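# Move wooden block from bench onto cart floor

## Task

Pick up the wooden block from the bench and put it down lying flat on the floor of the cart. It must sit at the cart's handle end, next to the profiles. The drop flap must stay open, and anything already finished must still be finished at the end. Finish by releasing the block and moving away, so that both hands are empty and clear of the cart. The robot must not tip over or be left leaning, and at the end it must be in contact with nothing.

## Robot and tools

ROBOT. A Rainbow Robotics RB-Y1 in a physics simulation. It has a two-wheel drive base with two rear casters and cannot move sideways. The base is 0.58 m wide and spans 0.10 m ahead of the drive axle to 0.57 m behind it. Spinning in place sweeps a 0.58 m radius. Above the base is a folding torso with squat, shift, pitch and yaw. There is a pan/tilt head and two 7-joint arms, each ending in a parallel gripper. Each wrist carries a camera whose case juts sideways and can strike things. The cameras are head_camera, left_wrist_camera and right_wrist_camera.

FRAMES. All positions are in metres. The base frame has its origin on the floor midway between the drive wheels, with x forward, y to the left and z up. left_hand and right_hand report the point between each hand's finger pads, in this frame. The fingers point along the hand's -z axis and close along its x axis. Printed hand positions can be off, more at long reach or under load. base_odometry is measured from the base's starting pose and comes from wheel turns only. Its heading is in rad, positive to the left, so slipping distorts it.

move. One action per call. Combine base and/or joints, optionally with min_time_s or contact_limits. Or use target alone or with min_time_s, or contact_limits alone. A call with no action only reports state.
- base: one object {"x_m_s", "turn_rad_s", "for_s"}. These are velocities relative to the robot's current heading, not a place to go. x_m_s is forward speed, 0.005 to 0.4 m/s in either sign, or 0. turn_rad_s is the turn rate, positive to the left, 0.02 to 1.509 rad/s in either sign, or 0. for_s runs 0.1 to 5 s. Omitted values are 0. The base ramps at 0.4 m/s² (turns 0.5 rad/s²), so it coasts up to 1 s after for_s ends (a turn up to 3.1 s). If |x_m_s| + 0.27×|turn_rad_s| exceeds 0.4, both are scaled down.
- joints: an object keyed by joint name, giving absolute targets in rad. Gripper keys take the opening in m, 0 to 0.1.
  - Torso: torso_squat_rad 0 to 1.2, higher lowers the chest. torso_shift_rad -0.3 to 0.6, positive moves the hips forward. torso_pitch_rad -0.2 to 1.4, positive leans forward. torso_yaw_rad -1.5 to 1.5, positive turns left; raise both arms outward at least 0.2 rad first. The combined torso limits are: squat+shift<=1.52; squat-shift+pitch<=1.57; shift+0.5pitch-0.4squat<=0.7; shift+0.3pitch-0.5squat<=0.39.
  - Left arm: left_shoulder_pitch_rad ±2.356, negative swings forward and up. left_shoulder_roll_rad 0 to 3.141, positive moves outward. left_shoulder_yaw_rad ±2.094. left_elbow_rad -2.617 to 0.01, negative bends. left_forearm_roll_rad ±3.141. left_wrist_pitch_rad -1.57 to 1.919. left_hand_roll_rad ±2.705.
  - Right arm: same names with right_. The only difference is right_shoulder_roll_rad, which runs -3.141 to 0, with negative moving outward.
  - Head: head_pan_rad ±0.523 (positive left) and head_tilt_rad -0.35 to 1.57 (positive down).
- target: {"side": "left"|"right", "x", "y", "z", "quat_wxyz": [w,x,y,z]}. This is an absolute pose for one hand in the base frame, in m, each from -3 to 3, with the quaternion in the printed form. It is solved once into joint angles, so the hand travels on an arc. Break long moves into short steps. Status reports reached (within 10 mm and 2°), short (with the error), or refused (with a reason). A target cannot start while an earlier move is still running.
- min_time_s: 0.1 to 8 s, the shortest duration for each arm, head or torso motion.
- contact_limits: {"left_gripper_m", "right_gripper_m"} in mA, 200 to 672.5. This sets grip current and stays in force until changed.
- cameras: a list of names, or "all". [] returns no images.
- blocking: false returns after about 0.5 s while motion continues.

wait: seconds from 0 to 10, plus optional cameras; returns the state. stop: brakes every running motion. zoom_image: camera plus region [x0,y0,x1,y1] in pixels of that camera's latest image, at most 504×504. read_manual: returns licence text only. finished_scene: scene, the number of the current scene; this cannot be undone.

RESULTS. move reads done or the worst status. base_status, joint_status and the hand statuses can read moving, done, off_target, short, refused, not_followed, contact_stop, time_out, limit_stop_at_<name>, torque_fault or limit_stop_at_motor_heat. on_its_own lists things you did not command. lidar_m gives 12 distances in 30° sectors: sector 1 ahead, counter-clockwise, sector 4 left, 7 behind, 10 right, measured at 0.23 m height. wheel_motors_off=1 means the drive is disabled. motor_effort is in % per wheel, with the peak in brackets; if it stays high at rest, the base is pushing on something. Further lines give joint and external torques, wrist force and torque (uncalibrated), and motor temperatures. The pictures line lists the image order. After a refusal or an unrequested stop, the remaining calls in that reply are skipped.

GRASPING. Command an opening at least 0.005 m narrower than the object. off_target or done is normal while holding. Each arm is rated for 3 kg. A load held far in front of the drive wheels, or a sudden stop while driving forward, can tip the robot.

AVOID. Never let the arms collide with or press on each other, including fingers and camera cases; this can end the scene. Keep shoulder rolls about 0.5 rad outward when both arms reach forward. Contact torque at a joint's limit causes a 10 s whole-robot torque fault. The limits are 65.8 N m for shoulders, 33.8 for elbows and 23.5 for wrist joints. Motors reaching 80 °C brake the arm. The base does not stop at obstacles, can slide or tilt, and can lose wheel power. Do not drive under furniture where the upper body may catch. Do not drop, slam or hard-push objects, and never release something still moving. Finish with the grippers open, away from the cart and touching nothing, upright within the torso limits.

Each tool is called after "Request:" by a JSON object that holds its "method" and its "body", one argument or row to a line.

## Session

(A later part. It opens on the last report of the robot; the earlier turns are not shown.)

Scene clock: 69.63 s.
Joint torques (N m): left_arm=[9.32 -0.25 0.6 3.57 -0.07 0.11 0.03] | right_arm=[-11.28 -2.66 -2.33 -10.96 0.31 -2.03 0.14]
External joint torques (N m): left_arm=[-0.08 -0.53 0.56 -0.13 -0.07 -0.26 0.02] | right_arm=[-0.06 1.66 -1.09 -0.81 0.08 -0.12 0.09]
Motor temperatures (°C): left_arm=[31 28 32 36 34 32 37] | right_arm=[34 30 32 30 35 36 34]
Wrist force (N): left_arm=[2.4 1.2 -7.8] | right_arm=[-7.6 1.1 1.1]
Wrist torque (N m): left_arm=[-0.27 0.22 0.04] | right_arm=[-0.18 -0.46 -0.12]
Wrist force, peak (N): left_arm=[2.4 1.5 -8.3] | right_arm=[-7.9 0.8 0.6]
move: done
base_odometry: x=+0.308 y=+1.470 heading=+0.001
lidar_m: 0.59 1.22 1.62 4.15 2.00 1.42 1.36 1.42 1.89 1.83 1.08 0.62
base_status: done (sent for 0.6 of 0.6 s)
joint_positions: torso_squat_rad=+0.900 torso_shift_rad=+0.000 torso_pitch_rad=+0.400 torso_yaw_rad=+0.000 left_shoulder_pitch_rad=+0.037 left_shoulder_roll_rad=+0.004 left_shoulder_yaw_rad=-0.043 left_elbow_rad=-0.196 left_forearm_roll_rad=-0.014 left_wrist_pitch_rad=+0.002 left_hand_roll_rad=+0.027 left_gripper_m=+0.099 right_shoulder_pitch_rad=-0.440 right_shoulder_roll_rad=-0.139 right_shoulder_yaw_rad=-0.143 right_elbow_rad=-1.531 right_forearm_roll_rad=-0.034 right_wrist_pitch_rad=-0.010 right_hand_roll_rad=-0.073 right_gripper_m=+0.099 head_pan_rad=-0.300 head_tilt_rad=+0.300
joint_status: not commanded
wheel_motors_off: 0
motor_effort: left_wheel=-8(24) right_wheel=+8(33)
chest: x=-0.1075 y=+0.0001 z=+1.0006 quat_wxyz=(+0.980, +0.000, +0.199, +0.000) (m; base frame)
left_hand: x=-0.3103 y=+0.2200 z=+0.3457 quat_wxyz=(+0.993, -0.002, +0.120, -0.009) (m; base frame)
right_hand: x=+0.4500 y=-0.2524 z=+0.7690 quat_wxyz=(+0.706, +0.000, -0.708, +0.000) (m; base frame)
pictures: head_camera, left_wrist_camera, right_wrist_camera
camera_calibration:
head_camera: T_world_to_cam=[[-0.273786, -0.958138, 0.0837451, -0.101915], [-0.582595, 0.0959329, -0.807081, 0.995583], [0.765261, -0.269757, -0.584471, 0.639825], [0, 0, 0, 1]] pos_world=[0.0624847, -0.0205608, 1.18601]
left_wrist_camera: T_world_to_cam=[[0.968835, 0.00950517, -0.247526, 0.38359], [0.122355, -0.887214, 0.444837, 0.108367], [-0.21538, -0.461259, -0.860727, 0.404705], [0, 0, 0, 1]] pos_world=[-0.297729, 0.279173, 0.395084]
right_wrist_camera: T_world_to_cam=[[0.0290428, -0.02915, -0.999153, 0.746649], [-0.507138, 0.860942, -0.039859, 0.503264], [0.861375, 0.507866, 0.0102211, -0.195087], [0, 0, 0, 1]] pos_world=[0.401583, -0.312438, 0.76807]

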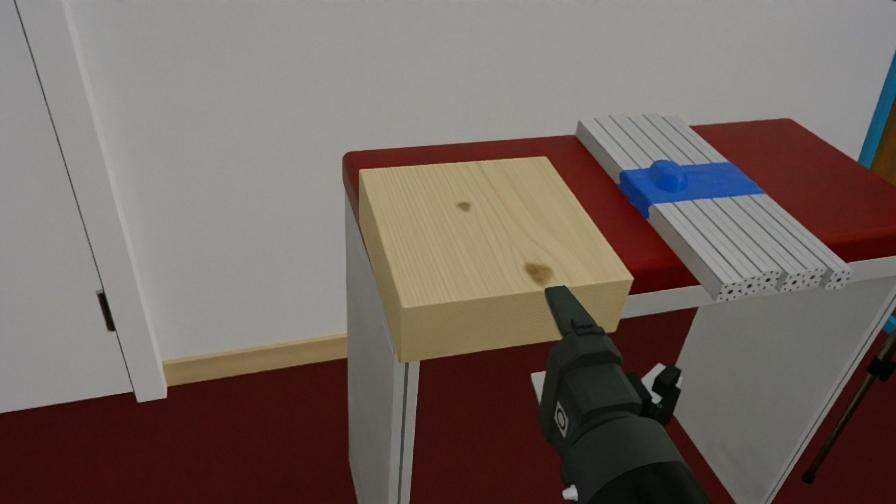

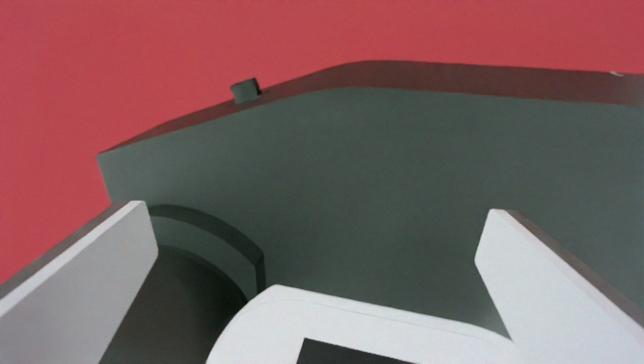

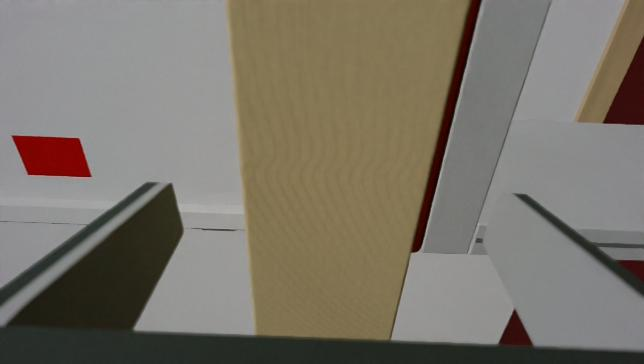

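Request:
{"method": "move", "body": {
  "base": {"x_m_s":0.07,"for_s":1.0}
}}

Scene clock: 72.63 s.
Joint torques (N m): left_arm=[9.02 -0.52 0.6 3.75 -0.01 0.15 0.03] | right_arm=[-11.35 -2.85 -2.45 -11.15 0.32 -2.01 0.08]
External joint torques (N m): left_arm=[-0.39 -0.8 0.57 0.05 -0.01 -0.22 0.01] | right_arm=[-0.13 1.46 -1.21 -1.01 0.08 -0.1 0.03]
Motor temperatures (°C): left_arm=[31 28 32 36 34 32 37] | right_arm=[34 30 32 31 35 36 34]
Wrist force (N): left_arm=[1.9 0.9 -7.2] | right_arm=[-7.8 1.3 0.6]
Wrist torque (N m): left_arm=[-0.29 0.26 0.04] | right_arm=[-0.21 -0.48 -0.13]
Wrist force, peak (N): left_arm=[2.4 1.3 -8.6] | right_arm=[-7.7 1.3 1.1]
move: done
base_odometry: x=+0.378 y=+1.471 heading=+0.001
lidar_m: 0.54 1.14 1.53 3.94 2.10 1.51 1.42 1.50 2.01 1.56 1.03 0.53
base_status: done (sent for 1 of 1 s)
joint_positions: torso_squat_rad=+0.900 torso_shift_rad=+0.000 torso_pitch_rad=+0.400 torso_yaw_rad=+0.000 left_shoulder_pitch_rad=+0.037 left_shoulder_roll_rad=+0.004 left_shoulder_yaw_rad=-0.043 left_elbow_rad=-0.196 left_forearm_roll_rad=-0.014 left_wrist_pitch_rad=+0.002 left_hand_roll_rad=+0.027 left_gripper_m=+0.099 right_shoulder_pitch_rad=-0.440 right_shoulder_roll_rad=-0.139 right_shoulder_yaw_rad=-0.143 right_elbow_rad=-1.531 right_forearm_roll_rad=-0.034 right_wrist_pitch_rad=-0.010 right_hand_roll_rad=-0.073 right_gripper_m=+0.099 head_pan_rad=-0.300 head_tilt_rad=+0.300
joint_status: not commanded
wheel_motors_off: 0
motor_effort: left_wheel=-8(24) right_wheel=+8(32)
chest: x=-0.1074 y=+0.0001 z=+1.0006 quat_wxyz=(+0.980, +0.000, +0.199, +0.000) (m; base frame)
left_hand: x=-0.3103 y=+0.2200 z=+0.3457 quat_wxyz=(+0.993, -0.002, +0.120, -0.008) (m; base frame)
right_hand: x=+0.4500 y=-0.2524 z=+0.7689 quat_wxyz=(+0.706, +0.000, -0.708, +0.000) (m; base frame)
pictures: head_camera, left_wrist_camera, right_wrist_camera
camera_calibration:
head_camera: T_world_to_cam=[[-0.2738, -0.958132, 0.0837676, -0.101913], [-0.582642, 0.0959402, -0.807046, 0.995602], [0.76522, -0.269776, -0.584517, 0.639805], [0, 0, 0, 1]] pos_world=[0.0625846, -0.0205608, 1.18601]
left_wrist_camera: T_world_to_cam=[[0.968814, 0.00945958, -0.247609, 0.383629], [0.122351, -0.88722, 0.444826, 0.108371], [-0.215476, -0.461249, -0.860709, 0.404667], [0, 0, 0, 1]] pos_world=[-0.297729, 0.279173, 0.395084]
right_wrist_camera: T_world_to_cam=[[0.0289578, -0.0292027, -0.999154, 0.746667], [-0.507142, 0.86094, -0.0398612, 0.503266], [0.861376, 0.507867, 0.0101211, -0.19501], [0, 0, 0, 1]] pos_world=[0.401583, -0.312439, 0.76807]

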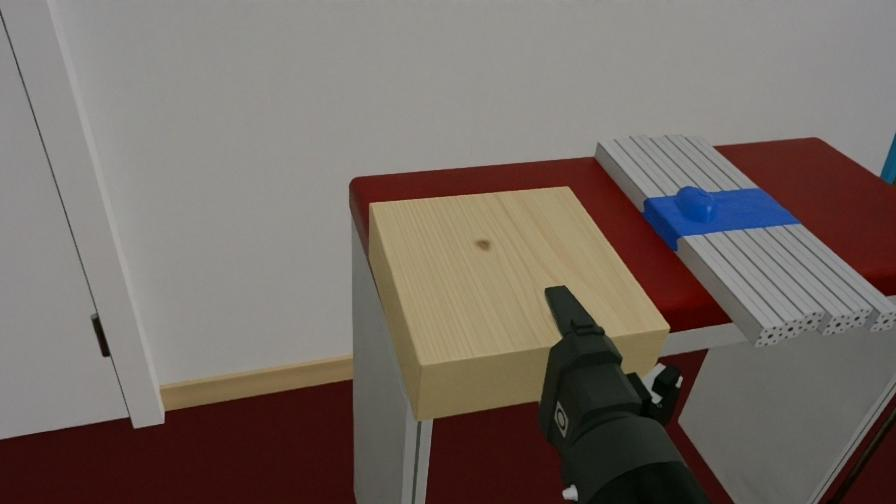

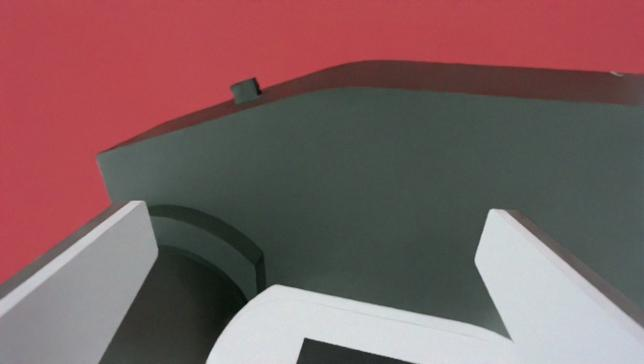

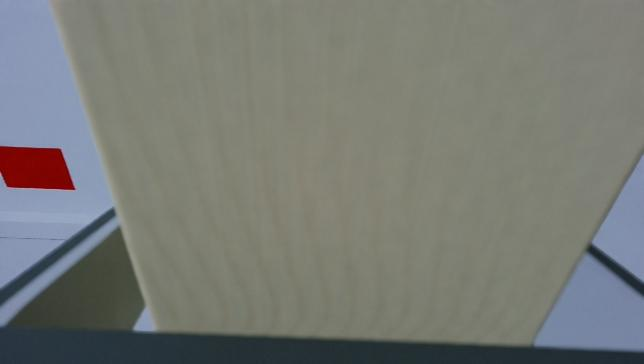

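Request:
{"method": "move", "body": {
  "joints": {"right_gripper_m":0.03},
  "cameras": []
}}

Request:
{"method": "move", "body": {
  "target": {"side":"right","x":0.44,"y":-0.252,"z":0.80,"quat_wxyz":[0.7071,0,-0.7071,0]},
  "min_time_s": 2
}}

Scene clock: 75.00 s.
Joint torques (N m): left_arm=[8.96 -0.69 0.68 3.63 -0.1 0.15 -0.05] | right_arm=[-11.26 -2.72 -2.41 -11.06 0.23 -1.96 0.1]
External joint torques (N m): left_arm=[-0.45 -0.97 0.65 -0.07 -0.1 -0.22 -0.06] | right_arm=[-0.04 1.59 -1.17 -0.92 -0.01 -0.05 0.05]
Motor temperatures (°C): left_arm=[31 28 32 36 34 32 37] | right_arm=[34 30 32 31 35 36 34]
Wrist force (N): left_arm=[1.9 1.0 -7.4] | right_arm=[-7.1 0.9 1.3]
Wrist torque (N m): left_arm=[-0.25 0.24 0.11] | right_arm=[-0.15 -0.71 -0.30]
Wrist force, peak (N): left_arm=[2.8 1.3 -8.3] | right_arm=[-8.6 0.6 1.1]
move: off_target
base_odometry: x=+0.378 y=+1.471 heading=+0.001
lidar_m: 0.54 1.13 1.53 3.94 2.11 1.51 1.43 1.50 2.00 1.55 1.03 0.52
base_status: not commanded
joint_positions: torso_squat_rad=+0.900 torso_shift_rad=+0.000 torso_pitch_rad=+0.400 torso_yaw_rad=+0.000 left_shoulder_pitch_rad=+0.037 left_shoulder_roll_rad=+0.004 left_shoulder_yaw_rad=-0.043 left_elbow_rad=-0.196 left_forearm_roll_rad=-0.014 left_wrist_pitch_rad=+0.002 left_hand_roll_rad=+0.027 left_gripper_m=+0.099 right_shoulder_pitch_rad=-0.440 right_shoulder_roll_rad=-0.139 right_shoulder_yaw_rad=-0.143 right_elbow_rad=-1.531 right_forearm_roll_rad=-0.034 right_wrist_pitch_rad=-0.010 right_hand_roll_rad=-0.073 right_gripper_m=+0.075 head_pan_rad=-0.300 head_tilt_rad=+0.300
joint_status: right_gripper_m off_target (ended at +0.075, target +0.030)
wheel_motors_off: 0
motor_effort: left_wheel=-8(9) right_wheel=+9(10)
chest: x=-0.1074 y=+0.0001 z=+1.0006 quat_wxyz=(+0.980, +0.000, +0.199, +0.000) (m; base frame)
left_hand: x=-0.3103 y=+0.2200 z=+0.3457 quat_wxyz=(+0.993, -0.002, +0.120, -0.008) (m; base frame)
right_hand: x=+0.4500 y=-0.2524 z=+0.7689 quat_wxyz=(+0.706, +0.000, -0.708, +0.000) (m; base frame)
pictures: none
No camera images: "cameras" was empty.

Scene clock: 77.33 s.
Joint torques (N m): left_arm=[8.71 -0.42 0.64 3.61 -0.08 0.22 -0.03] | right_arm=[-21.54 -3.99 -1.92 -25.35 -0.53 -9.11 -0.71]
External joint torques (N m): left_arm=[-0.71 -0.7 0.61 -0.1 -0.07 -0.15 -0.05] | right_arm=[-11.05 0.09 -0.59 -15.11 -0.78 -7.19 -0.76]
Motor temperatures (°C): left_arm=[31 28 32 36 34 32 37] | right_arm=[34 30 32 31 35 37 34]
Wrist force (N): left_arm=[2.6 0.9 -7.7] | right_arm=[-28.9 1.4 -0.1]
Wrist torque (N m): left_arm=[-0.28 0.28 0.07] | right_arm=[-0.14 1.77 0.36]
Wrist force, peak (N): left_arm=[2.5 1.5 -8.4] | right_arm=[-29.6 1.7 -0.1]
move: done
base_odometry: x=+0.378 y=+1.471 heading=+0.001
lidar_m: 0.55 1.13 1.53 3.94 2.10 1.51 1.43 1.50 2.00 1.56 1.04 0.53
base_status: not commanded
joint_positions: torso_squat_rad=+0.900 torso_shift_rad=+0.000 torso_pitch_rad=+0.401 torso_yaw_rad=+0.000 left_shoulder_pitch_rad=+0.037 left_shoulder_roll_rad=+0.004 left_shoulder_yaw_rad=-0.043 left_elbow_rad=-0.196 left_forearm_roll_rad=-0.014 left_wrist_pitch_rad=+0.002 left_hand_roll_rad=+0.027 left_gripper_m=+0.099 right_shoulder_pitch_rad=-0.392 right_shoulder_roll_rad=-0.138 right_shoulder_yaw_rad=-0.139 right_elbow_rad=-1.699 right_forearm_roll_rad=-0.036 right_wrist_pitch_rad=+0.121 right_hand_roll_rad=-0.075 right_gripper_m=+0.074 head_pan_rad=-0.300 head_tilt_rad=+0.300
joint_status: all done
wheel_motors_off: 0
motor_effort: left_wheel=-9(10) right_wheel=+7(10)
chest: x=-0.1071 y=+0.0000 z=+1.0006 quat_wxyz=(+0.980, +0.000, +0.199, +0.000) (m; base frame)
left_hand: x=-0.3105 y=+0.2200 z=+0.3458 quat_wxyz=(+0.993, -0.002, +0.121, -0.008) (m; base frame)
right_hand: x=+0.4393 y=-0.2528 z=+0.7960 quat_wxyz=(+0.710, -0.001, -0.704, +0.000) (m; base frame)
right_hand_status: reached (checked arc, planned for 2.0 s): 4 mm and 0.5 deg off.
pictures: head_camera, left_wrist_camera, right_wrist_camera
camera_calibration:
head_camera: T_world_to_cam=[[-0.273728, -0.958149, 0.0838066, -0.101935], [-0.583218, 0.0960636, -0.806616, 0.995214], [0.764807, -0.269671, -0.585105, 0.640083], [0, 0, 0, 1]] pos_world=[0.0629841, -0.0206607, 1.18581]
left_wrist_camera: T_world_to_cam=[[0.968668, 0.00953148, -0.248177, 0.383911], [0.122643, -0.887286, 0.444614, 0.108617], [-0.215966, -0.461121, -0.860655, 0.404574], [0, 0, 0, 1]] pos_world=[-0.297829, 0.279273, 0.395184]
right_wrist_camera: T_world_to_cam=[[0.0182084, -0.0295176, -0.999398, 0.778799], [-0.505734, 0.861992, -0.0346734, 0.494787], [0.862497, 0.506061, 0.000767431, -0.179358], [0, 0, 0, 1]] pos_world=[0.390746, -0.312748, 0.795624]

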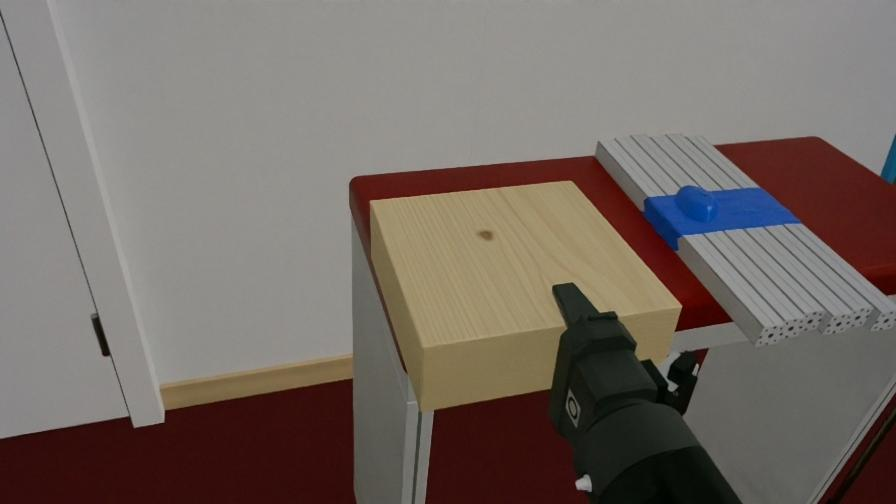

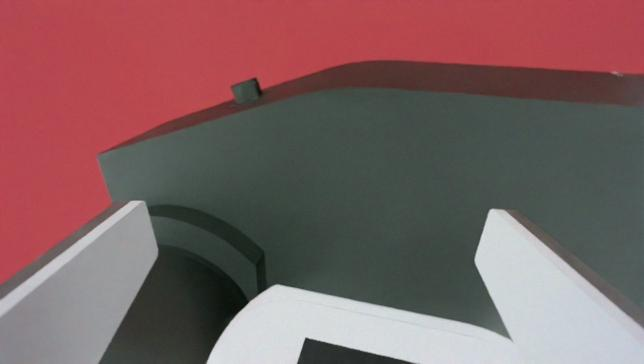

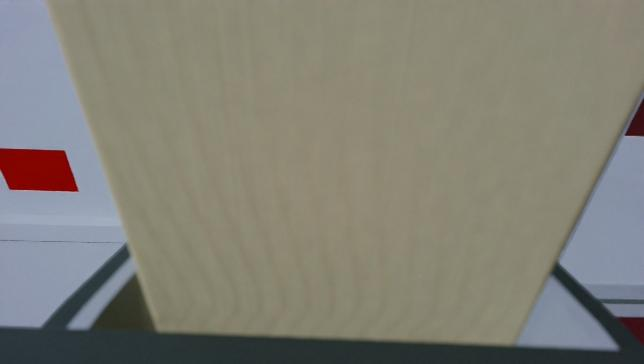

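Request:
{"method": "move", "body": {
  "target": {"side":"right","x":0.42,"y":-0.252,"z":0.87,"quat_wxyz":[0.7071,0,-0.7071,0]},
  "min_time_s": 2
}}

Scene clock: 80.73 s.
Joint torques (N m): left_arm=[9.12 -0.24 0.66 3.66 -0.03 0.27 0] | right_arm=[-20.72 -7.27 -5.01 -24.87 -0.33 -9.3 -0.76]
External joint torques (N m): left_arm=[-0.3 -0.53 0.63 -0.05 -0.02 -0.1 -0.01] | right_arm=[-11.17 -3.3 -3.48 -14.87 -0.61 -7.39 -0.81]
Motor temperatures (°C): left_arm=[31 28 32 36 34 32 37] | right_arm=[34 30 32 32 35 37 34]
Wrist force (N): left_arm=[2.6 1.7 -7.4] | right_arm=[-28.9 1.7 0.0]
Wrist torque (N m): left_arm=[-0.30 0.26 0.06] | right_arm=[-0.13 1.78 0.36]
Wrist force, peak (N): left_arm=[2.4 1.5 -8.6] | right_arm=[-29.6 1.3 -0.8]
move: done
base_odometry: x=+0.378 y=+1.471 heading=+0.001
lidar_m: 0.55 1.14 1.53 3.93 2.11 1.50 1.43 1.49 2.00 1.57 1.03 0.54
base_status: not commanded
joint_positions: torso_squat_rad=+0.900 torso_shift_rad=+0.000 torso_pitch_rad=+0.401 torso_yaw_rad=+0.000 left_shoulder_pitch_rad=+0.037 left_shoulder_roll_rad=+0.004 left_shoulder_yaw_rad=-0.043 left_elbow_rad=-0.196 left_forearm_roll_rad=-0.014 left_wrist_pitch_rad=+0.002 left_hand_roll_rad=+0.027 left_gripper_m=+0.099 right_shoulder_pitch_rad=-0.348 right_shoulder_roll_rad=-0.150 right_shoulder_yaw_rad=-0.143 right_elbow_rad=-2.009 right_forearm_roll_rad=-0.048 right_wrist_pitch_rad=+0.382 right_hand_roll_rad=-0.086 right_gripper_m=+0.074 head_pan_rad=-0.300 head_tilt_rad=+0.300
joint_status: all done
wheel_motors_off: 0
motor_effort: left_wheel=-8(9) right_wheel=+7(9)
chest: x=-0.1071 y=+0.0000 z=+1.0006 quat_wxyz=(+0.980, +0.000, +0.199, +0.000) (m; base frame)
left_hand: x=-0.3105 y=+0.2200 z=+0.3458 quat_wxyz=(+0.993, -0.002, +0.121, -0.008) (m; base frame)
right_hand: x=+0.4192 y=-0.2521 z=+0.8661 quat_wxyz=(+0.707, +0.000, -0.707, +0.000) (m; base frame)
right_hand_status: reached (checked arc, planned for 2.0 s): 4 mm and 0.0 deg off.
pictures: head_camera, left_wrist_camera, right_wrist_camera
camera_calibration:
head_camera: T_world_to_cam=[[-0.273712, -0.958152, 0.0838273, -0.10196], [-0.583225, 0.0960387, -0.806614, 0.995211], [0.764807, -0.26967, -0.585105, 0.640083], [0, 0, 0, 1]] pos_world=[0.0629841, -0.0206608, 1.18581]
left_wrist_camera: T_world_to_cam=[[0.968647, 0.0094859, -0.248259, 0.383951], [0.122639, -0.887292, 0.444604, 0.108622], [-0.216061, -0.46111, -0.860636, 0.404536], [0, 0, 0, 1]] pos_world=[-0.297829, 0.279273, 0.395184]
right_wrist_camera: T_world_to_cam=[[0.0265421, -0.0288696, -0.999231, 0.845846], [-0.506636, 0.861307, -0.0383423, 0.489739], [0.861751, 0.507264, 0.00823449, -0.168268], [0, 0, 0, 1]] pos_world=[0.370674, -0.31204, 0.865359]

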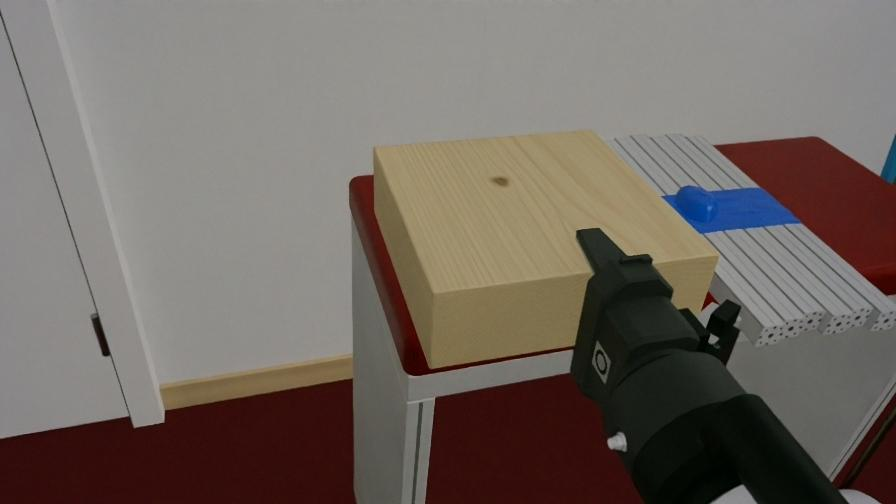

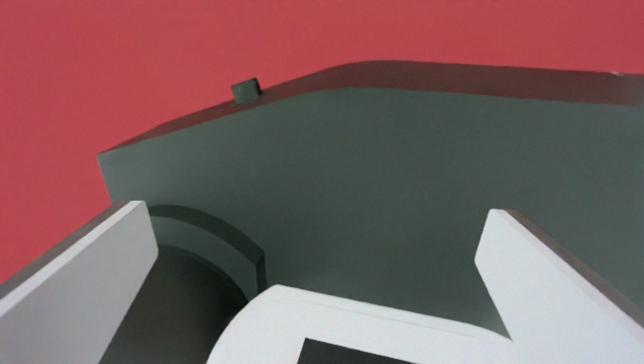

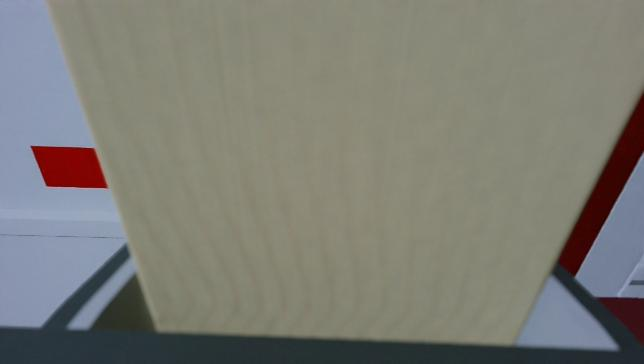

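Request:
{"method": "move", "body": {
  "base": {"x_m_s":-0.13,"for_s":4.1},
  "cameras": []
}}

Request:
{"method": "move", "body": {
  "base": {"turn_rad_s":-0.35,"for_s":4.488},
  "cameras": []
}}

Request:
{"method": "move", "body": {
  "base": {"x_m_s":0.35,"for_s":4.9},
  "cameras": []
}}

Request:
{"method": "move", "body": {
  "base": {"turn_rad_s":0.35,"for_s":4.488}
}}

Scene clock: 96.23 s.
Joint torques (N m): left_arm=[8.01 -0.59 0.65 3.86 -0.02 0.19 -0.03] | right_arm=[-21.87 -6.92 -4.42 -24.17 -0.16 -9.22 -0.68]
External joint torques (N m): left_arm=[-1.42 -0.88 0.61 0.15 -0.02 -0.18 -0.05] | right_arm=[-12.31 -2.95 -2.88 -14.17 -0.44 -7.31 -0.73]
Motor temperatures (°C): left_arm=[31 28 32 36 34 32 37] | right_arm=[34 30 32 34 35 39 34]
Wrist force (N): left_arm=[2.3 0.9 -7.8] | right_arm=[-28.1 0.8 0.5]
Wrist torque (N m): left_arm=[-0.27 0.27 0.08] | right_arm=[-0.23 1.70 0.37]
Wrist force, peak (N): left_arm=[2.8 1.4 -8.5] | right_arm=[-30.4 1.9 -0.9]
move: done
base_odometry: x=-0.155 y=+1.470 heading=+0.000
lidar_m: 1.05 1.70 2.30 4.05 1.33 0.94 0.89 0.94 1.27 3.18 1.64 1.40
base_status: done (sent for 4.1 of 4.1 s)
joint_positions: torso_squat_rad=+0.900 torso_shift_rad=+0.000 torso_pitch_rad=+0.401 torso_yaw_rad=+0.000 left_shoulder_pitch_rad=+0.037 left_shoulder_roll_rad=+0.004 left_shoulder_yaw_rad=-0.043 left_elbow_rad=-0.196 left_forearm_roll_rad=-0.014 left_wrist_pitch_rad=+0.002 left_hand_roll_rad=+0.027 left_gripper_m=+0.099 right_shoulder_pitch_rad=-0.348 right_shoulder_roll_rad=-0.150 right_shoulder_yaw_rad=-0.143 right_elbow_rad=-2.009 right_forearm_roll_rad=-0.048 right_wrist_pitch_rad=+0.382 right_hand_roll_rad=-0.086 right_gripper_m=+0.074 head_pan_rad=-0.300 head_tilt_rad=+0.300
joint_status: not commanded
wheel_motors_off: 0
motor_effort: left_wheel=-13(28) right_wheel=+12(36)
chest: x=-0.1071 y=+0.0000 z=+1.0006 quat_wxyz=(+0.980, +0.000, +0.199, +0.000) (m; base frame)
left_hand: x=-0.3106 y=+0.2200 z=+0.3459 quat_wxyz=(+0.993, -0.002, +0.121, -0.008) (m; base frame)
right_hand: x=+0.4191 y=-0.2523 z=+0.8660 quat_wxyz=(+0.707, +0.000, -0.707, +0.000) (m; base frame)
pictures: none
No camera images: "cameras" was empty.

Scene clock: 101.77 s.
Joint torques (N m): left_arm=[8.42 -0.74 0.83 3.57 -0.06 0.2 0.05] | right_arm=[-22.13 -7.17 -4.1 -24.37 0.1 -9.26 -0.68]
External joint torques (N m): left_arm=[-1.01 -1.03 0.79 -0.14 -0.05 -0.17 0.03] | right_arm=[-12.58 -3.2 -2.57 -14.37 -0.18 -7.35 -0.73]
Motor temperatures (°C): left_arm=[31 28 32 36 34 32 37] | right_arm=[35 30 32 34 35 39 34]
Wrist force (N): left_arm=[2.8 1.0 -7.2] | right_arm=[-29.0 2.1 0.2]
Wrist torque (N m): left_arm=[-0.25 0.28 0.07] | right_arm=[-0.01 1.83 0.37]
Wrist force, peak (N): left_arm=[3.4 1.2 -8.5] | right_arm=[-29.3 0.9 -0.8]
move: done
base_odometry: x=-0.155 y=+1.470 heading=-1.575
lidar_m: 2.99 1.64 1.39 1.06 1.70 2.26 4.12 1.37 0.96 0.91 0.93 1.22
base_status: done (sent for 4.5 of 4.5 s)
joint_positions: torso_squat_rad=+0.900 torso_shift_rad=+0.000 torso_pitch_rad=+0.401 torso_yaw_rad=+0.000 left_shoulder_pitch_rad=+0.037 left_shoulder_roll_rad=+0.004 left_shoulder_yaw_rad=-0.043 left_elbow_rad=-0.196 left_forearm_roll_rad=-0.014 left_wrist_pitch_rad=+0.002 left_hand_roll_rad=+0.027 left_gripper_m=+0.099 right_shoulder_pitch_rad=-0.348 right_shoulder_roll_rad=-0.150 right_shoulder_yaw_rad=-0.144 right_elbow_rad=-2.009 right_forearm_roll_rad=-0.048 right_wrist_pitch_rad=+0.382 right_hand_roll_rad=-0.086 right_gripper_m=+0.074 head_pan_rad=-0.300 head_tilt_rad=+0.300
joint_status: not commanded
wheel_motors_off: 0
motor_effort: left_wheel=+15(50) right_wheel=+2(49)
chest: x=-0.1071 y=+0.0000 z=+1.0006 quat_wxyz=(+0.980, +0.000, +0.199, +0.000) (m; base frame)
left_hand: x=-0.3106 y=+0.2201 z=+0.3459 quat_wxyz=(+0.993, -0.002, +0.121, -0.008) (m; base frame)
right_hand: x=+0.4191 y=-0.2523 z=+0.8660 quat_wxyz=(+0.707, +0.000, -0.707, +0.000) (m; base frame)
pictures: none
No camera images: "cameras" was empty.

Scene clock: 107.87 s.
Joint torques (N m): left_arm=[9.04 -0.58 0.88 3.84 -0.09 0.16 -0.07] | right_arm=[-22.01 -6.67 -3.81 -24.48 0.08 -9.3 -0.67]
External joint torques (N m): left_arm=[-0.4 -0.87 0.84 0.13 -0.08 -0.22 -0.08] | right_arm=[-12.46 -2.7 -2.28 -14.48 -0.21 -7.38 -0.72]
Motor temperatures (°C): left_arm=[31 28 32 36 34 32 37] | right_arm=[35 30 32 35 35 39 34]
Wrist force (N): left_arm=[3.2 0.9 -7.4] | right_arm=[-29.3 1.6 -0.3]
Wrist torque (N m): left_arm=[-0.27 0.36 0.07] | right_arm=[-0.02 1.84 0.38]
Wrist force, peak (N): left_arm=[2.9 2.4 -8.6] | right_arm=[-30.5 -0.2 -0.4]
move: done
base_odometry: x=-0.163 y=-0.245 heading=-1.575
lidar_m: 2.72 2.60 1.01 0.95 0.98 1.88 3.96 1.23 0.88 0.82 0.83 1.11
base_status: done (sent for 4.9 of 4.9 s)
joint_positions: torso_squat_rad=+0.900 torso_shift_rad=+0.000 torso_pitch_rad=+0.401 torso_yaw_rad=+0.000 left_shoulder_pitch_rad=+0.037 left_shoulder_roll_rad=+0.004 left_shoulder_yaw_rad=-0.043 left_elbow_rad=-0.196 left_forearm_roll_rad=-0.014 left_wrist_pitch_rad=+0.002 left_hand_roll_rad=+0.027 left_gripper_m=+0.099 right_shoulder_pitch_rad=-0.348 right_shoulder_roll_rad=-0.150 right_shoulder_yaw_rad=-0.144 right_elbow_rad=-2.009 right_forearm_roll_rad=-0.048 right_wrist_pitch_rad=+0.382 right_hand_roll_rad=-0.086 right_gripper_m=+0.074 head_pan_rad=-0.300 head_tilt_rad=+0.300
joint_status: not commanded
wheel_motors_off: 0
motor_effort: left_wheel=-1(48) right_wheel=+2(37)
chest: x=-0.1070 y=+0.0000 z=+1.0005 quat_wxyz=(+0.980, +0.000, +0.199, +0.000) (m; base frame)
left_hand: x=-0.3105 y=+0.2201 z=+0.3459 quat_wxyz=(+0.993, -0.002, +0.121, -0.008) (m; base frame)
right_hand: x=+0.4192 y=-0.2524 z=+0.8659 quat_wxyz=(+0.707, +0.000, -0.707, +0.000) (m; base frame)
pictures: none
No camera images: "cameras" was empty.

Scene clock: 113.40 s.
Joint torques (N m): left_arm=[8.75 -0.83 0.75 3.69 -0.01 0.19 0.01] | right_arm=[-21.92 -7.02 -3.8 -24.33 -0.05 -9.34 -0.69]
External joint torques (N m): left_arm=[-0.68 -1.13 0.72 -0.02 -0.01 -0.18 -0.01] | right_arm=[-12.37 -3.05 -2.27 -14.33 -0.33 -7.42 -0.74]
Motor temperatures (°C): left_arm=[31 28 32 36 34 32 37] | right_arm=[35 30 32 35 35 40 34]
Wrist force (N): left_arm=[2.4 1.5 -8.0] | right_arm=[-28.3 1.1 0.2]
Wrist torque (N m): left_arm=[-0.33 0.25 0.07] | right_arm=[-0.22 1.80 0.38]
Wrist force, peak (N): left_arm=[3.5 0.9 -8.1] | right_arm=[-29.4 1.7 0.4]
move: done
base_odometry: x=-0.163 y=-0.245 heading=-0.001
lidar_m: 0.95 0.98 1.87 3.70 1.21 0.85 0.82 0.85 1.14 2.85 2.56 0.99
base_status: done (sent for 4.5 of 4.5 s)
joint_positions: torso_squat_rad=+0.900 torso_shift_rad=+0.000 torso_pitch_rad=+0.401 torso_yaw_rad=+0.000 left_shoulder_pitch_rad=+0.037 left_shoulder_roll_rad=+0.004 left_shoulder_yaw_rad=-0.043 left_elbow_rad=-0.196 left_forearm_roll_rad=-0.014 left_wrist_pitch_rad=+0.002 left_hand_roll_rad=+0.027 left_gripper_m=+0.099 right_shoulder_pitch_rad=-0.348 right_shoulder_roll_rad=-0.150 right_shoulder_yaw_rad=-0.144 right_elbow_rad=-2.009 right_forearm_roll_rad=-0.048 right_wrist_pitch_rad=+0.382 right_hand_roll_rad=-0.086 right_gripper_m=+0.074 head_pan_rad=-0.300 head_tilt_rad=+0.300
joint_status: not commanded
wheel_motors_off: 0
motor_effort: left_wheel=+0(41) right_wheel=+18(37)
chest: x=-0.1070 y=+0.0000 z=+1.0005 quat_wxyz=(+0.980, +0.000, +0.199, +0.000) (m; base frame)
left_hand: x=-0.3106 y=+0.2201 z=+0.3459 quat_wxyz=(+0.993, -0.002, +0.121, -0.008) (m; base frame)
right_hand: x=+0.4192 y=-0.2523 z=+0.8659 quat_wxyz=(+0.707, +0.000, -0.707, +0.000) (m; base frame)
pictures: head_camera, left_wrist_camera, right_wrist_camera
camera_calibration:
head_camera: T_world_to_cam=[[-0.273676, -0.958167, 0.0837694, -0.101927], [-0.5835, 0.0961612, -0.8064, 0.995024], [0.76461, -0.269572, -0.585408, 0.640219], [0, 0, 0, 1]] pos_world=[0.0631838, -0.0207607, 1.18571]
left_wrist_camera: T_world_to_cam=[[0.968582, 0.00951254, -0.248512, 0.384146], [0.122764, -0.887322, 0.44451, 0.108672], [-0.216282, -0.461052, -0.860612, 0.404509], [0, 0, 0, 1]] pos_world=[-0.29793, 0.279273, 0.395284]
right_wrist_camera: T_world_to_cam=[[0.0261335, -0.0289891, -0.999238, 0.845754], [-0.506343, 0.861484, -0.0382354, 0.489896], [0.861936, 0.506956, 0.00783517, -0.168017], [0, 0, 0, 1]] pos_world=[0.370773, -0.312342, 0.865157]

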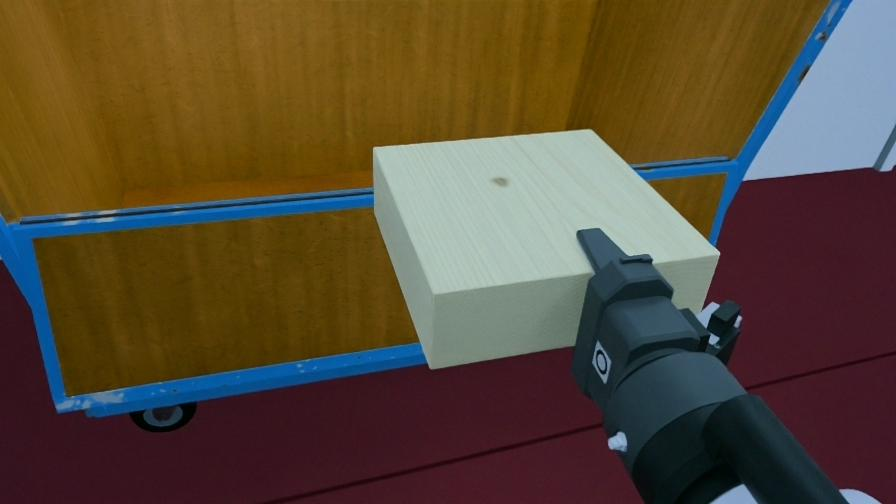

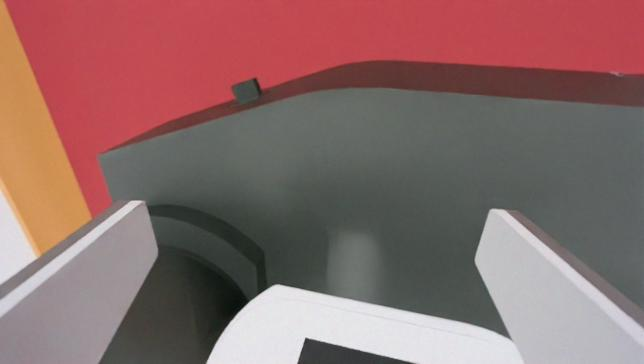

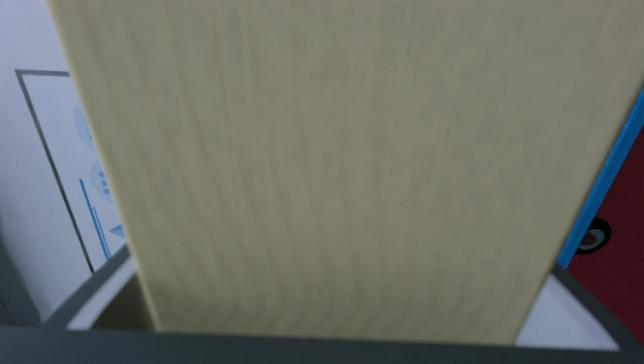

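Request:
{"method": "move", "body": {
  "joints": {"left_shoulder_roll_rad":0.3},
  "cameras": []
}}

Request:
{"method": "move", "body": {
  "target": {"side":"right","x":0.46,"y":-0.2,"z":0.87,"quat_wxyz":[0.6533,0.2706,-0.6533,0.2706]},
  "min_time_s": 4,
  "cameras": []
}}

Request:
{"method": "move", "body": {
  "target": {"side":"right","x":0.5,"y":-0.12,"z":0.87,"quat_wxyz":[0.5,0.5,-0.5,0.5]},
  "min_time_s": 4,
  "cameras": ["head_camera"]
}}

Scene clock: 116.87 s.
Joint torques (N m): left_arm=[9.77 5.1 1.37 3.95 0.09 0.22 -0.01] | right_arm=[-22.2 -6.57 -4.01 -24.32 0.09 -9.21 -0.69]
External joint torques (N m): left_arm=[-0.36 -2.85 0.67 0.07 0.07 -0.2 -0.03] | right_arm=[-12.65 -2.6 -2.48 -14.32 -0.19 -7.29 -0.74]
Motor temperatures (°C): left_arm=[31 28 32 36 34 32 37] | right_arm=[35 30 32 35 35 40 34]
Wrist force (N): left_arm=[2.2 -0.1 -7.1] | right_arm=[-28.5 0.6 0.3]
Wrist torque (N m): left_arm=[-0.26 0.24 0.06] | right_arm=[-0.19 1.77 0.37]
Wrist force, peak (N): left_arm=[2.4 0.9 -8.5] | right_arm=[-29.3 1.1 -0.4]
move: done
base_odometry: x=-0.163 y=-0.245 heading=-0.001
lidar_m: 0.95 0.98 1.89 3.69 1.21 0.86 0.81 0.86 1.13 2.84 2.56 1.00
base_status: not commanded
joint_positions: torso_squat_rad=+0.900 torso_shift_rad=+0.000 torso_pitch_rad=+0.401 torso_yaw_rad=+0.000 left_shoulder_pitch_rad=+0.037 left_shoulder_roll_rad=+0.300 left_shoulder_yaw_rad=-0.043 left_elbow_rad=-0.196 left_forearm_roll_rad=-0.014 left_wrist_pitch_rad=+0.002 left_hand_roll_rad=+0.027 left_gripper_m=+0.099 right_shoulder_pitch_rad=-0.348 right_shoulder_roll_rad=-0.150 right_shoulder_yaw_rad=-0.144 right_elbow_rad=-2.009 right_forearm_roll_rad=-0.048 right_wrist_pitch_rad=+0.382 right_hand_roll_rad=-0.086 right_gripper_m=+0.074 head_pan_rad=-0.300 head_tilt_rad=+0.300
joint_status: all done
wheel_motors_off: 0
motor_effort: left_wheel=-1(1) right_wheel=+19(20)
chest: x=-0.1070 y=+0.0000 z=+1.0005 quat_wxyz=(+0.980, +0.000, +0.199, +0.000) (m; base frame)
left_hand: x=-0.2993 y=+0.4418 z=+0.3768 quat_wxyz=(+0.981, +0.138, +0.123, -0.054) (m; base frame)
right_hand: x=+0.4192 y=-0.2523 z=+0.8659 quat_wxyz=(+0.707, +0.000, -0.707, +0.000) (m; base frame)
pictures: none
No camera images: "cameras" was empty.

Scene clock: 121.20 s.
Joint torques (N m): left_arm=[9.44 5.53 1.49 3.88 0.07 0.26 0.05] | right_arm=[-30.02 -17.82 -19.87 -5.21 -3.13 -7.89 -0.58]
External joint torques (N m): left_arm=[-0.7 -2.43 0.78 0.01 0.05 -0.17 0.03] | right_arm=[-14.22 -3.51 -9.51 -3.51 -2.75 -6.28 -0.63]
Motor temperatures (°C): left_arm=[31 28 32 36 34 32 37] | right_arm=[35 30 32 35 35 40 34]
Wrist force (N): left_arm=[2.4 -0.4 -8.1] | right_arm=[-28.5 1.2 0.2]
Wrist torque (N m): left_arm=[-0.18 0.29 0.05] | right_arm=[-0.05 1.80 0.37]
Wrist force, peak (N): left_arm=[3.4 -1.2 -8.1] | right_arm=[-30.2 -0.2 0.9]
move: done
base_odometry: x=-0.163 y=-0.245 heading=-0.001
lidar_m: 0.95 1.00 1.88 3.69 1.21 0.85 0.82 0.85 1.15 2.86 2.55 1.01
base_status: not commanded
joint_positions: torso_squat_rad=+0.900 torso_shift_rad=+0.000 torso_pitch_rad=+0.401 torso_yaw_rad=+0.000 left_shoulder_pitch_rad=+0.037 left_shoulder_roll_rad=+0.300 left_shoulder_yaw_rad=-0.043 left_elbow_rad=-0.196 left_forearm_roll_rad=-0.014 left_wrist_pitch_rad=+0.002 left_hand_roll_rad=+0.027 left_gripper_m=+0.099 right_shoulder_pitch_rad=-0.998 right_shoulder_roll_rad=-1.225 right_shoulder_yaw_rad=+0.994 right_elbow_rad=-1.407 right_forearm_roll_rad=-0.695 right_wrist_pitch_rad=-0.541 right_hand_roll_rad=-0.577 right_gripper_m=+0.074 head_pan_rad=-0.300 head_tilt_rad=+0.300
joint_status: all done
wheel_motors_off: 0
motor_effort: left_wheel=-1(1) right_wheel=+19(21)
chest: x=-0.1070 y=+0.0000 z=+1.0005 quat_wxyz=(+0.980, +0.000, +0.199, +0.000) (m; base frame)
left_hand: x=-0.2993 y=+0.4418 z=+0.3768 quat_wxyz=(+0.981, +0.138, +0.123, -0.054) (m; base frame)
right_hand: x=+0.4585 y=-0.2005 z=+0.8665 quat_wxyz=(+0.658, +0.266, -0.651, +0.269) (m; base frame)
right_hand_status: reached (checked arc, planned for 4.0 s): 4 mm and 0.8 deg off.
pictures: none
No camera images: "cameras" was empty.

Scene clock: 125.53 s.
Joint torques (N m): left_arm=[9.49 5.4 1.36 3.81 -0.01 0.24 0.01] | right_arm=[-37.91 -12.48 -10.85 1.63 -8.42 -3.16 -0.58]
External joint torques (N m): left_arm=[-0.65 -2.55 0.66 -0.07 -0.03 -0.19 0] | right_arm=[-14.83 -1.93 -6.6 0.09 -6.71 -2.52 -0.63]
Motor temperatures (°C): left_arm=[31 28 32 36 34 32 37] | right_arm=[35 30 32 35 36 40 34]
Wrist force (N): left_arm=[2.3 -0.7 -7.4] | right_arm=[-28.1 0.9 -3.4]
Wrist torque (N m): left_arm=[-0.14 0.23 0.06] | right_arm=[-0.19 1.81 0.37]
Wrist force, peak (N): left_arm=[3.5 -0.1 -7.9] | right_arm=[-29.4 1.9 0.8]
move: short
base_odometry: x=-0.163 y=-0.245 heading=-0.001
lidar_m: 0.95 0.98 1.88 3.69 1.20 0.85 0.82 0.86 1.14 2.86 2.56 1.01
base_status: not commanded
joint_positions: torso_squat_rad=+0.900 torso_shift_rad=+0.000 torso_pitch_rad=+0.401 torso_yaw_rad=+0.000 left_shoulder_pitch_rad=+0.037 left_shoulder_roll_rad=+0.300 left_shoulder_yaw_rad=-0.043 left_elbow_rad=-0.196 left_forearm_roll_rad=-0.014 left_wrist_pitch_rad=+0.002 left_hand_roll_rad=+0.027 left_gripper_m=+0.099 right_shoulder_pitch_rad=-1.526 right_shoulder_roll_rad=-0.696 right_shoulder_yaw_rad=+1.390 right_elbow_rad=-0.267 right_forearm_roll_rad=-0.186 right_wrist_pitch_rad=-1.262 right_hand_roll_rad=-1.204 right_gripper_m=+0.074 head_pan_rad=-0.300 head_tilt_rad=+0.300
joint_status: all done
wheel_motors_off: 0
motor_effort: left_wheel=+0(1) right_wheel=+21(21)
chest: x=-0.1070 y=+0.0000 z=+1.0005 quat_wxyz=(+0.980, +0.000, +0.199, +0.000) (m; base frame)
left_hand: x=-0.2993 y=+0.4417 z=+0.3768 quat_wxyz=(+0.981, +0.138, +0.123, -0.054) (m; base frame)
right_hand: x=+0.4985 y=-0.1204 z=+0.8673 quat_wxyz=(+0.615, +0.368, -0.547, +0.433) (m; base frame)
right_hand_status: short (checked arc, as near as the solve gets, planned for 4.0 s): 3 mm and 22.2 deg off. The place is met; only the turn is off.
pictures: head_camera
camera_calibration:
head_camera: T_world_to_cam=[[-0.273698, -0.958149, 0.0839069, -0.101992], [-0.583457, 0.0960442, -0.806445, 0.995063], [0.764636, -0.269679, -0.585325, 0.640144], [0, 0, 0, 1]] pos_world=[0.0631838, -0.0206607, 1.18571]

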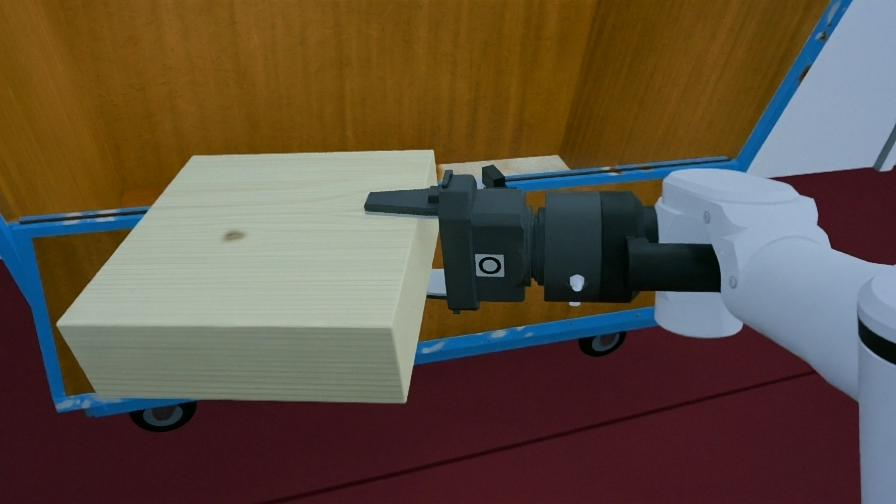

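Request:
{"method": "move", "body": {
  "target": {"side":"right","x":0.46,"y":-0.2,"z":0.92,"quat_wxyz":[0.6533,0.2706,-0.6533,0.2706]},
  "min_time_s": 4,
  "cameras": []
}}

Request:
{"method": "move", "body": {
  "joints": {"torso_squat_rad":0.9,"torso_shift_rad":0.2,"torso_pitch_rad":0.6,"torso_yaw_rad":0.4},
  "min_time_s": 4,
  "cameras": ["head_camera"]
}}

Scene clock: 133.50 s.
Joint torques (N m): left_arm=[9.27 5.7 1.44 3.87 -0.01 0.22 -0.05] | right_arm=[-27.49 -18.24 -23.29 -4.27 -3.18 -7.57 -0.3]
External joint torques (N m): left_arm=[-0.87 -2.25 0.74 -0.01 -0.03 -0.2 -0.07] | right_arm=[-11.8 -3.82 -12.35 -3.14 -2.81 -6.03 -0.35]
Motor temperatures (°C): left_arm=[31 28 32 36 34 32 37] | right_arm=[36 30 32 34 36 39 34]
Wrist force (N): left_arm=[3.3 0.2 -7.0] | right_arm=[-28.7 1.3 -0.1]
Wrist torque (N m): left_arm=[-0.25 0.38 0.09] | right_arm=[-0.12 1.79 0.39]
Wrist force, peak (N): left_arm=[2.6 -1.2 -8.2] | right_arm=[-30.1 0.4 0.6]
move: done
base_odometry: x=-0.163 y=-0.245 heading=-0.001
lidar_m: 0.95 0.99 1.88 3.69 1.20 0.86 0.81 0.86 1.14 2.86 2.57 1.00
base_status: not commanded
joint_positions: torso_squat_rad=+0.900 torso_shift_rad=+0.000 torso_pitch_rad=+0.401 torso_yaw_rad=+0.000 left_shoulder_pitch_rad=+0.037 left_shoulder_roll_rad=+0.300 left_shoulder_yaw_rad=-0.043 left_elbow_rad=-0.196 left_forearm_roll_rad=-0.014 left_wrist_pitch_rad=+0.002 left_hand_roll_rad=+0.027 left_gripper_m=+0.099 right_shoulder_pitch_rad=-1.056 right_shoulder_roll_rad=-1.336 right_shoulder_yaw_rad=+0.986 right_elbow_rad=-1.519 right_forearm_roll_rad=-0.718 right_wrist_pitch_rad=-0.477 right_hand_roll_rad=-0.644 right_gripper_m=+0.074 head_pan_rad=-0.300 head_tilt_rad=+0.300
joint_status: all done
wheel_motors_off: 0
motor_effort: left_wheel=+0(1) right_wheel=+19(21)
chest: x=-0.1070 y=+0.0000 z=+1.0005 quat_wxyz=(+0.980, +0.000, +0.199, +0.000) (m; base frame)
left_hand: x=-0.2993 y=+0.4417 z=+0.3767 quat_wxyz=(+0.981, +0.138, +0.123, -0.054) (m; base frame)
right_hand: x=+0.4593 y=-0.2007 z=+0.9164 quat_wxyz=(+0.656, +0.271, -0.650, +0.271) (m; base frame)
right_hand_status: reached (checked arc, planned for 4.0 s): 4 mm and 0.5 deg off.
pictures: none
No camera images: "cameras" was empty.

Scene clock: 137.80 s.
Joint torques (N m): left_arm=[13.07 10.38 1.98 5.49 -0.08 0.53 -0.02] | right_arm=[-26.81 -12.95 -21.7 -9.2 -2.25 -8.57 -0.31]
External joint torques (N m): left_arm=[-1.1 -2.84 0.81 0.04 -0.12 -0.24 -0.05] | right_arm=[-11.78 -1.71 -11.77 -5.52 -2.12 -6.78 -0.36]
Motor temperatures (°C): left_arm=[31 28 32 36 34 32 37] | right_arm=[36 30 32 33 36 39 34]
Wrist force (N): left_arm=[3.9 -1.4 -6.0] | right_arm=[-27.4 -6.3 1.7]
Wrist torque (N m): left_arm=[-0.11 0.38 0.00] | right_arm=[-0.62 1.79 0.37]
Wrist force, peak (N): left_arm=[4.7 -1.8 -7.2] | right_arm=[-29.1 -2.7 0.0]
move: done
base_odometry: x=-0.163 y=-0.245 heading=-0.001
lidar_m: 0.96 0.98 1.88 3.69 1.21 0.85 0.82 0.86 1.13 2.85 2.56 1.00
base_status: not commanded
joint_positions: torso_squat_rad=+0.900 torso_shift_rad=+0.200 torso_pitch_rad=+0.601 torso_yaw_rad=+0.400 left_shoulder_pitch_rad=+0.037 left_shoulder_roll_rad=+0.300 left_shoulder_yaw_rad=-0.043 left_elbow_rad=-0.196 left_forearm_roll_rad=-0.014 left_wrist_pitch_rad=+0.002 left_hand_roll_rad=+0.027 left_gripper_m=+0.099 right_shoulder_pitch_rad=-1.056 right_shoulder_roll_rad=-1.337 right_shoulder_yaw_rad=+0.986 right_elbow_rad=-1.519 right_forearm_roll_rad=-0.718 right_wrist_pitch_rad=-0.477 right_hand_roll_rad=-0.644 right_gripper_m=+0.074 head_pan_rad=-0.300 head_tilt_rad=+0.300
joint_status: all done
wheel_motors_off: 0
motor_effort: left_wheel=+0(1) right_wheel=+18(22)
chest: x=+0.0336 y=+0.0000 z=+0.9622 quat_wxyz=(+0.936, +0.059, +0.290, +0.190) (m; base frame)
left_hand: x=-0.4250 y=+0.4327 z=+0.4892 quat_wxyz=(+0.941, +0.202, +0.245, +0.116) (m; base frame)
right_hand: x=+0.6007 y=+0.0305 z=+0.7477 quat_wxyz=(+0.631, +0.466, -0.548, +0.290) (m; base frame)
pictures: head_camera
camera_calibration:
head_camera: T_world_to_cam=[[0.0746442, -0.993408, -0.0869936, 0.0924298], [-0.748407, 0.00184527, -0.663237, 0.913946], [0.659026, 0.114613, -0.743336, 0.665668], [0, 0, 0, 1]] pos_world=[0.238412, 0.0138396, 1.10902]

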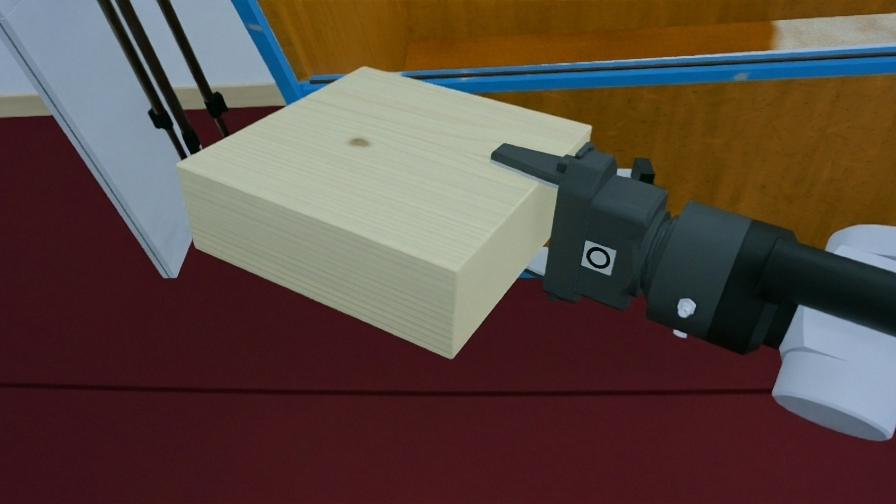

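Request:
{"method": "move", "body": {
  "target": {"side":"right","x":0.52,"y":0.0,"z":0.84,"quat_wxyz":[0.5792,0.4056,-0.4056,0.5792]},
  "min_time_s": 4
}}

Scene clock: 143.93 s.
Joint torques (N m): left_arm=[13.17 10.6 2.1 5.3 -0.13 0.59 -0.04] | right_arm=[-25.61 -9.61 -18.5 -2.75 -5.54 1.11 -0.69]
External joint torques (N m): left_arm=[-1 -2.62 0.93 -0.15 -0.16 -0.18 -0.07] | right_arm=[-12.49 -1.67 -7.56 -2.14 -4.42 0.86 -0.74]
Motor temperatures (°C): left_arm=[31 28 32 36 34 32 37] | right_arm=[36 30 32 33 36 39 34]
Wrist force (N): left_arm=[4.2 -1.8 -6.5] | right_arm=[-26.6 1.0 -8.4]
Wrist torque (N m): left_arm=[-0.06 0.43 0.05] | right_arm=[-0.31 1.70 0.36]
Wrist force, peak (N): left_arm=[4.3 -1.9 -7.3] | right_arm=[-28.4 -6.7 1.3]
move: done
base_odometry: x=-0.163 y=-0.245 heading=-0.001
lidar_m: 0.94 0.99 1.89 3.67 1.20 0.86 0.81 0.86 1.15 2.86 2.57 1.01
base_status: not commanded
joint_positions: torso_squat_rad=+0.900 torso_shift_rad=+0.200 torso_pitch_rad=+0.601 torso_yaw_rad=+0.400 left_shoulder_pitch_rad=+0.037 left_shoulder_roll_rad=+0.300 left_shoulder_yaw_rad=-0.043 left_elbow_rad=-0.196 left_forearm_roll_rad=-0.014 left_wrist_pitch_rad=+0.002 left_hand_roll_rad=+0.027 left_gripper_m=+0.099 right_shoulder_pitch_rad=-1.594 right_shoulder_roll_rad=-1.743 right_shoulder_yaw_rad=+1.248 right_elbow_rad=-1.820 right_forearm_roll_rad=+0.390 right_wrist_pitch_rad=-0.634 right_hand_roll_rad=-1.717 right_gripper_m=+0.074 head_pan_rad=-0.300 head_tilt_rad=+0.300
joint_status: all done
wheel_motors_off: 0
motor_effort: left_wheel=-1(2) right_wheel=+19(21)
chest: x=+0.0336 y=+0.0001 z=+0.9622 quat_wxyz=(+0.936, +0.059, +0.290, +0.190) (m; base frame)
left_hand: x=-0.4250 y=+0.4327 z=+0.4892 quat_wxyz=(+0.941, +0.202, +0.245, +0.116) (m; base frame)
right_hand: x=+0.5196 y=-0.0005 z=+0.8376 quat_wxyz=(+0.580, +0.406, -0.404, +0.579) (m; base frame)
right_hand_status: reached (checked arc, planned for 4.0 s): 2 mm and 0.2 deg off.
pictures: head_camera, left_wrist_camera, right_wrist_camera
camera_calibration:
head_camera: T_world_to_cam=[[0.07458, -0.99342, -0.0869189, 0.0923627], [-0.748407, 0.00184373, -0.663237, 0.913947], [0.659033, 0.114515, -0.743345, 0.665678], [0, 0, 0, 1]] pos_world=[0.238412, 0.0138398, 1.10902]
left_wrist_camera: T_world_to_cam=[[0.844887, 0.344564, -0.409197, 0.409531], [0.363855, -0.930886, -0.0325839, 0.602494], [-0.392142, -0.121358, -0.911864, 0.404435], [0, 0, 0, 1]] pos_world=[-0.406632, 0.468825, 0.556]
right_wrist_camera: T_world_to_cam=[[0.0263013, -0.318826, -0.947448, 0.778498], [-0.861332, -0.488259, 0.140394, 0.356789], [-0.507361, 0.812375, -0.287457, 0.57709], [0, 0, 0, 1]] pos_world=[0.579631, -0.0464023, 0.853384]

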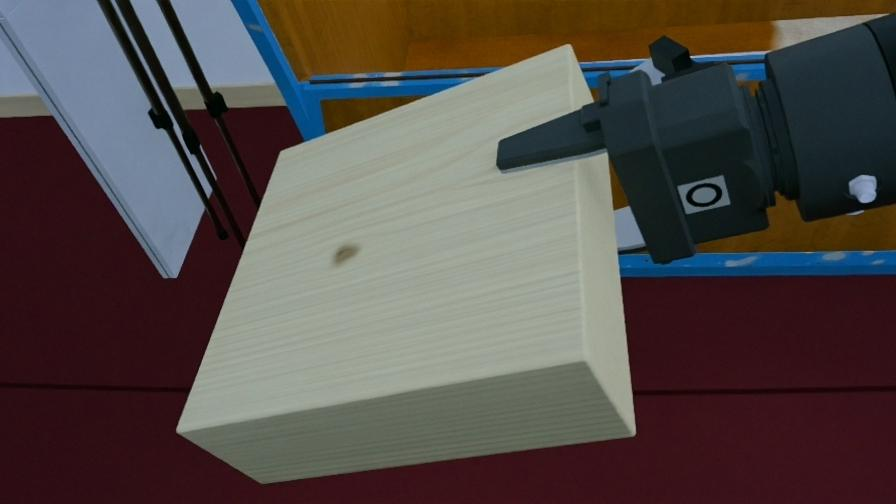

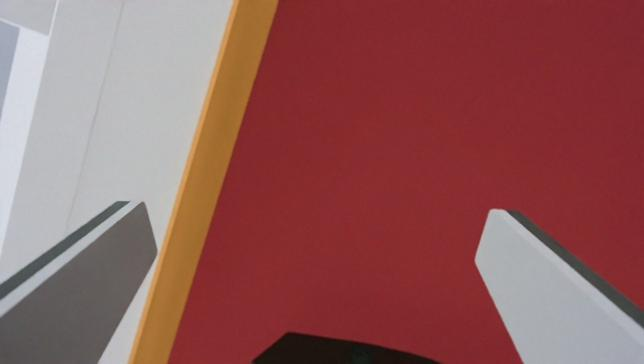

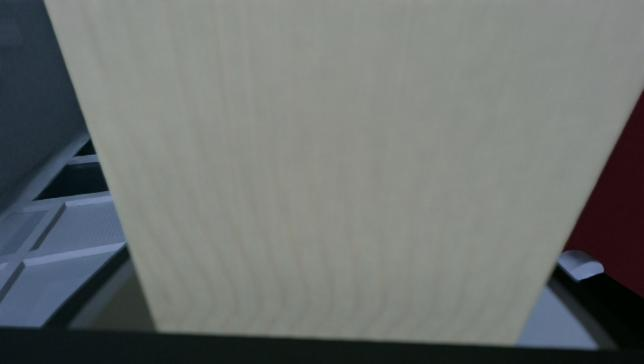

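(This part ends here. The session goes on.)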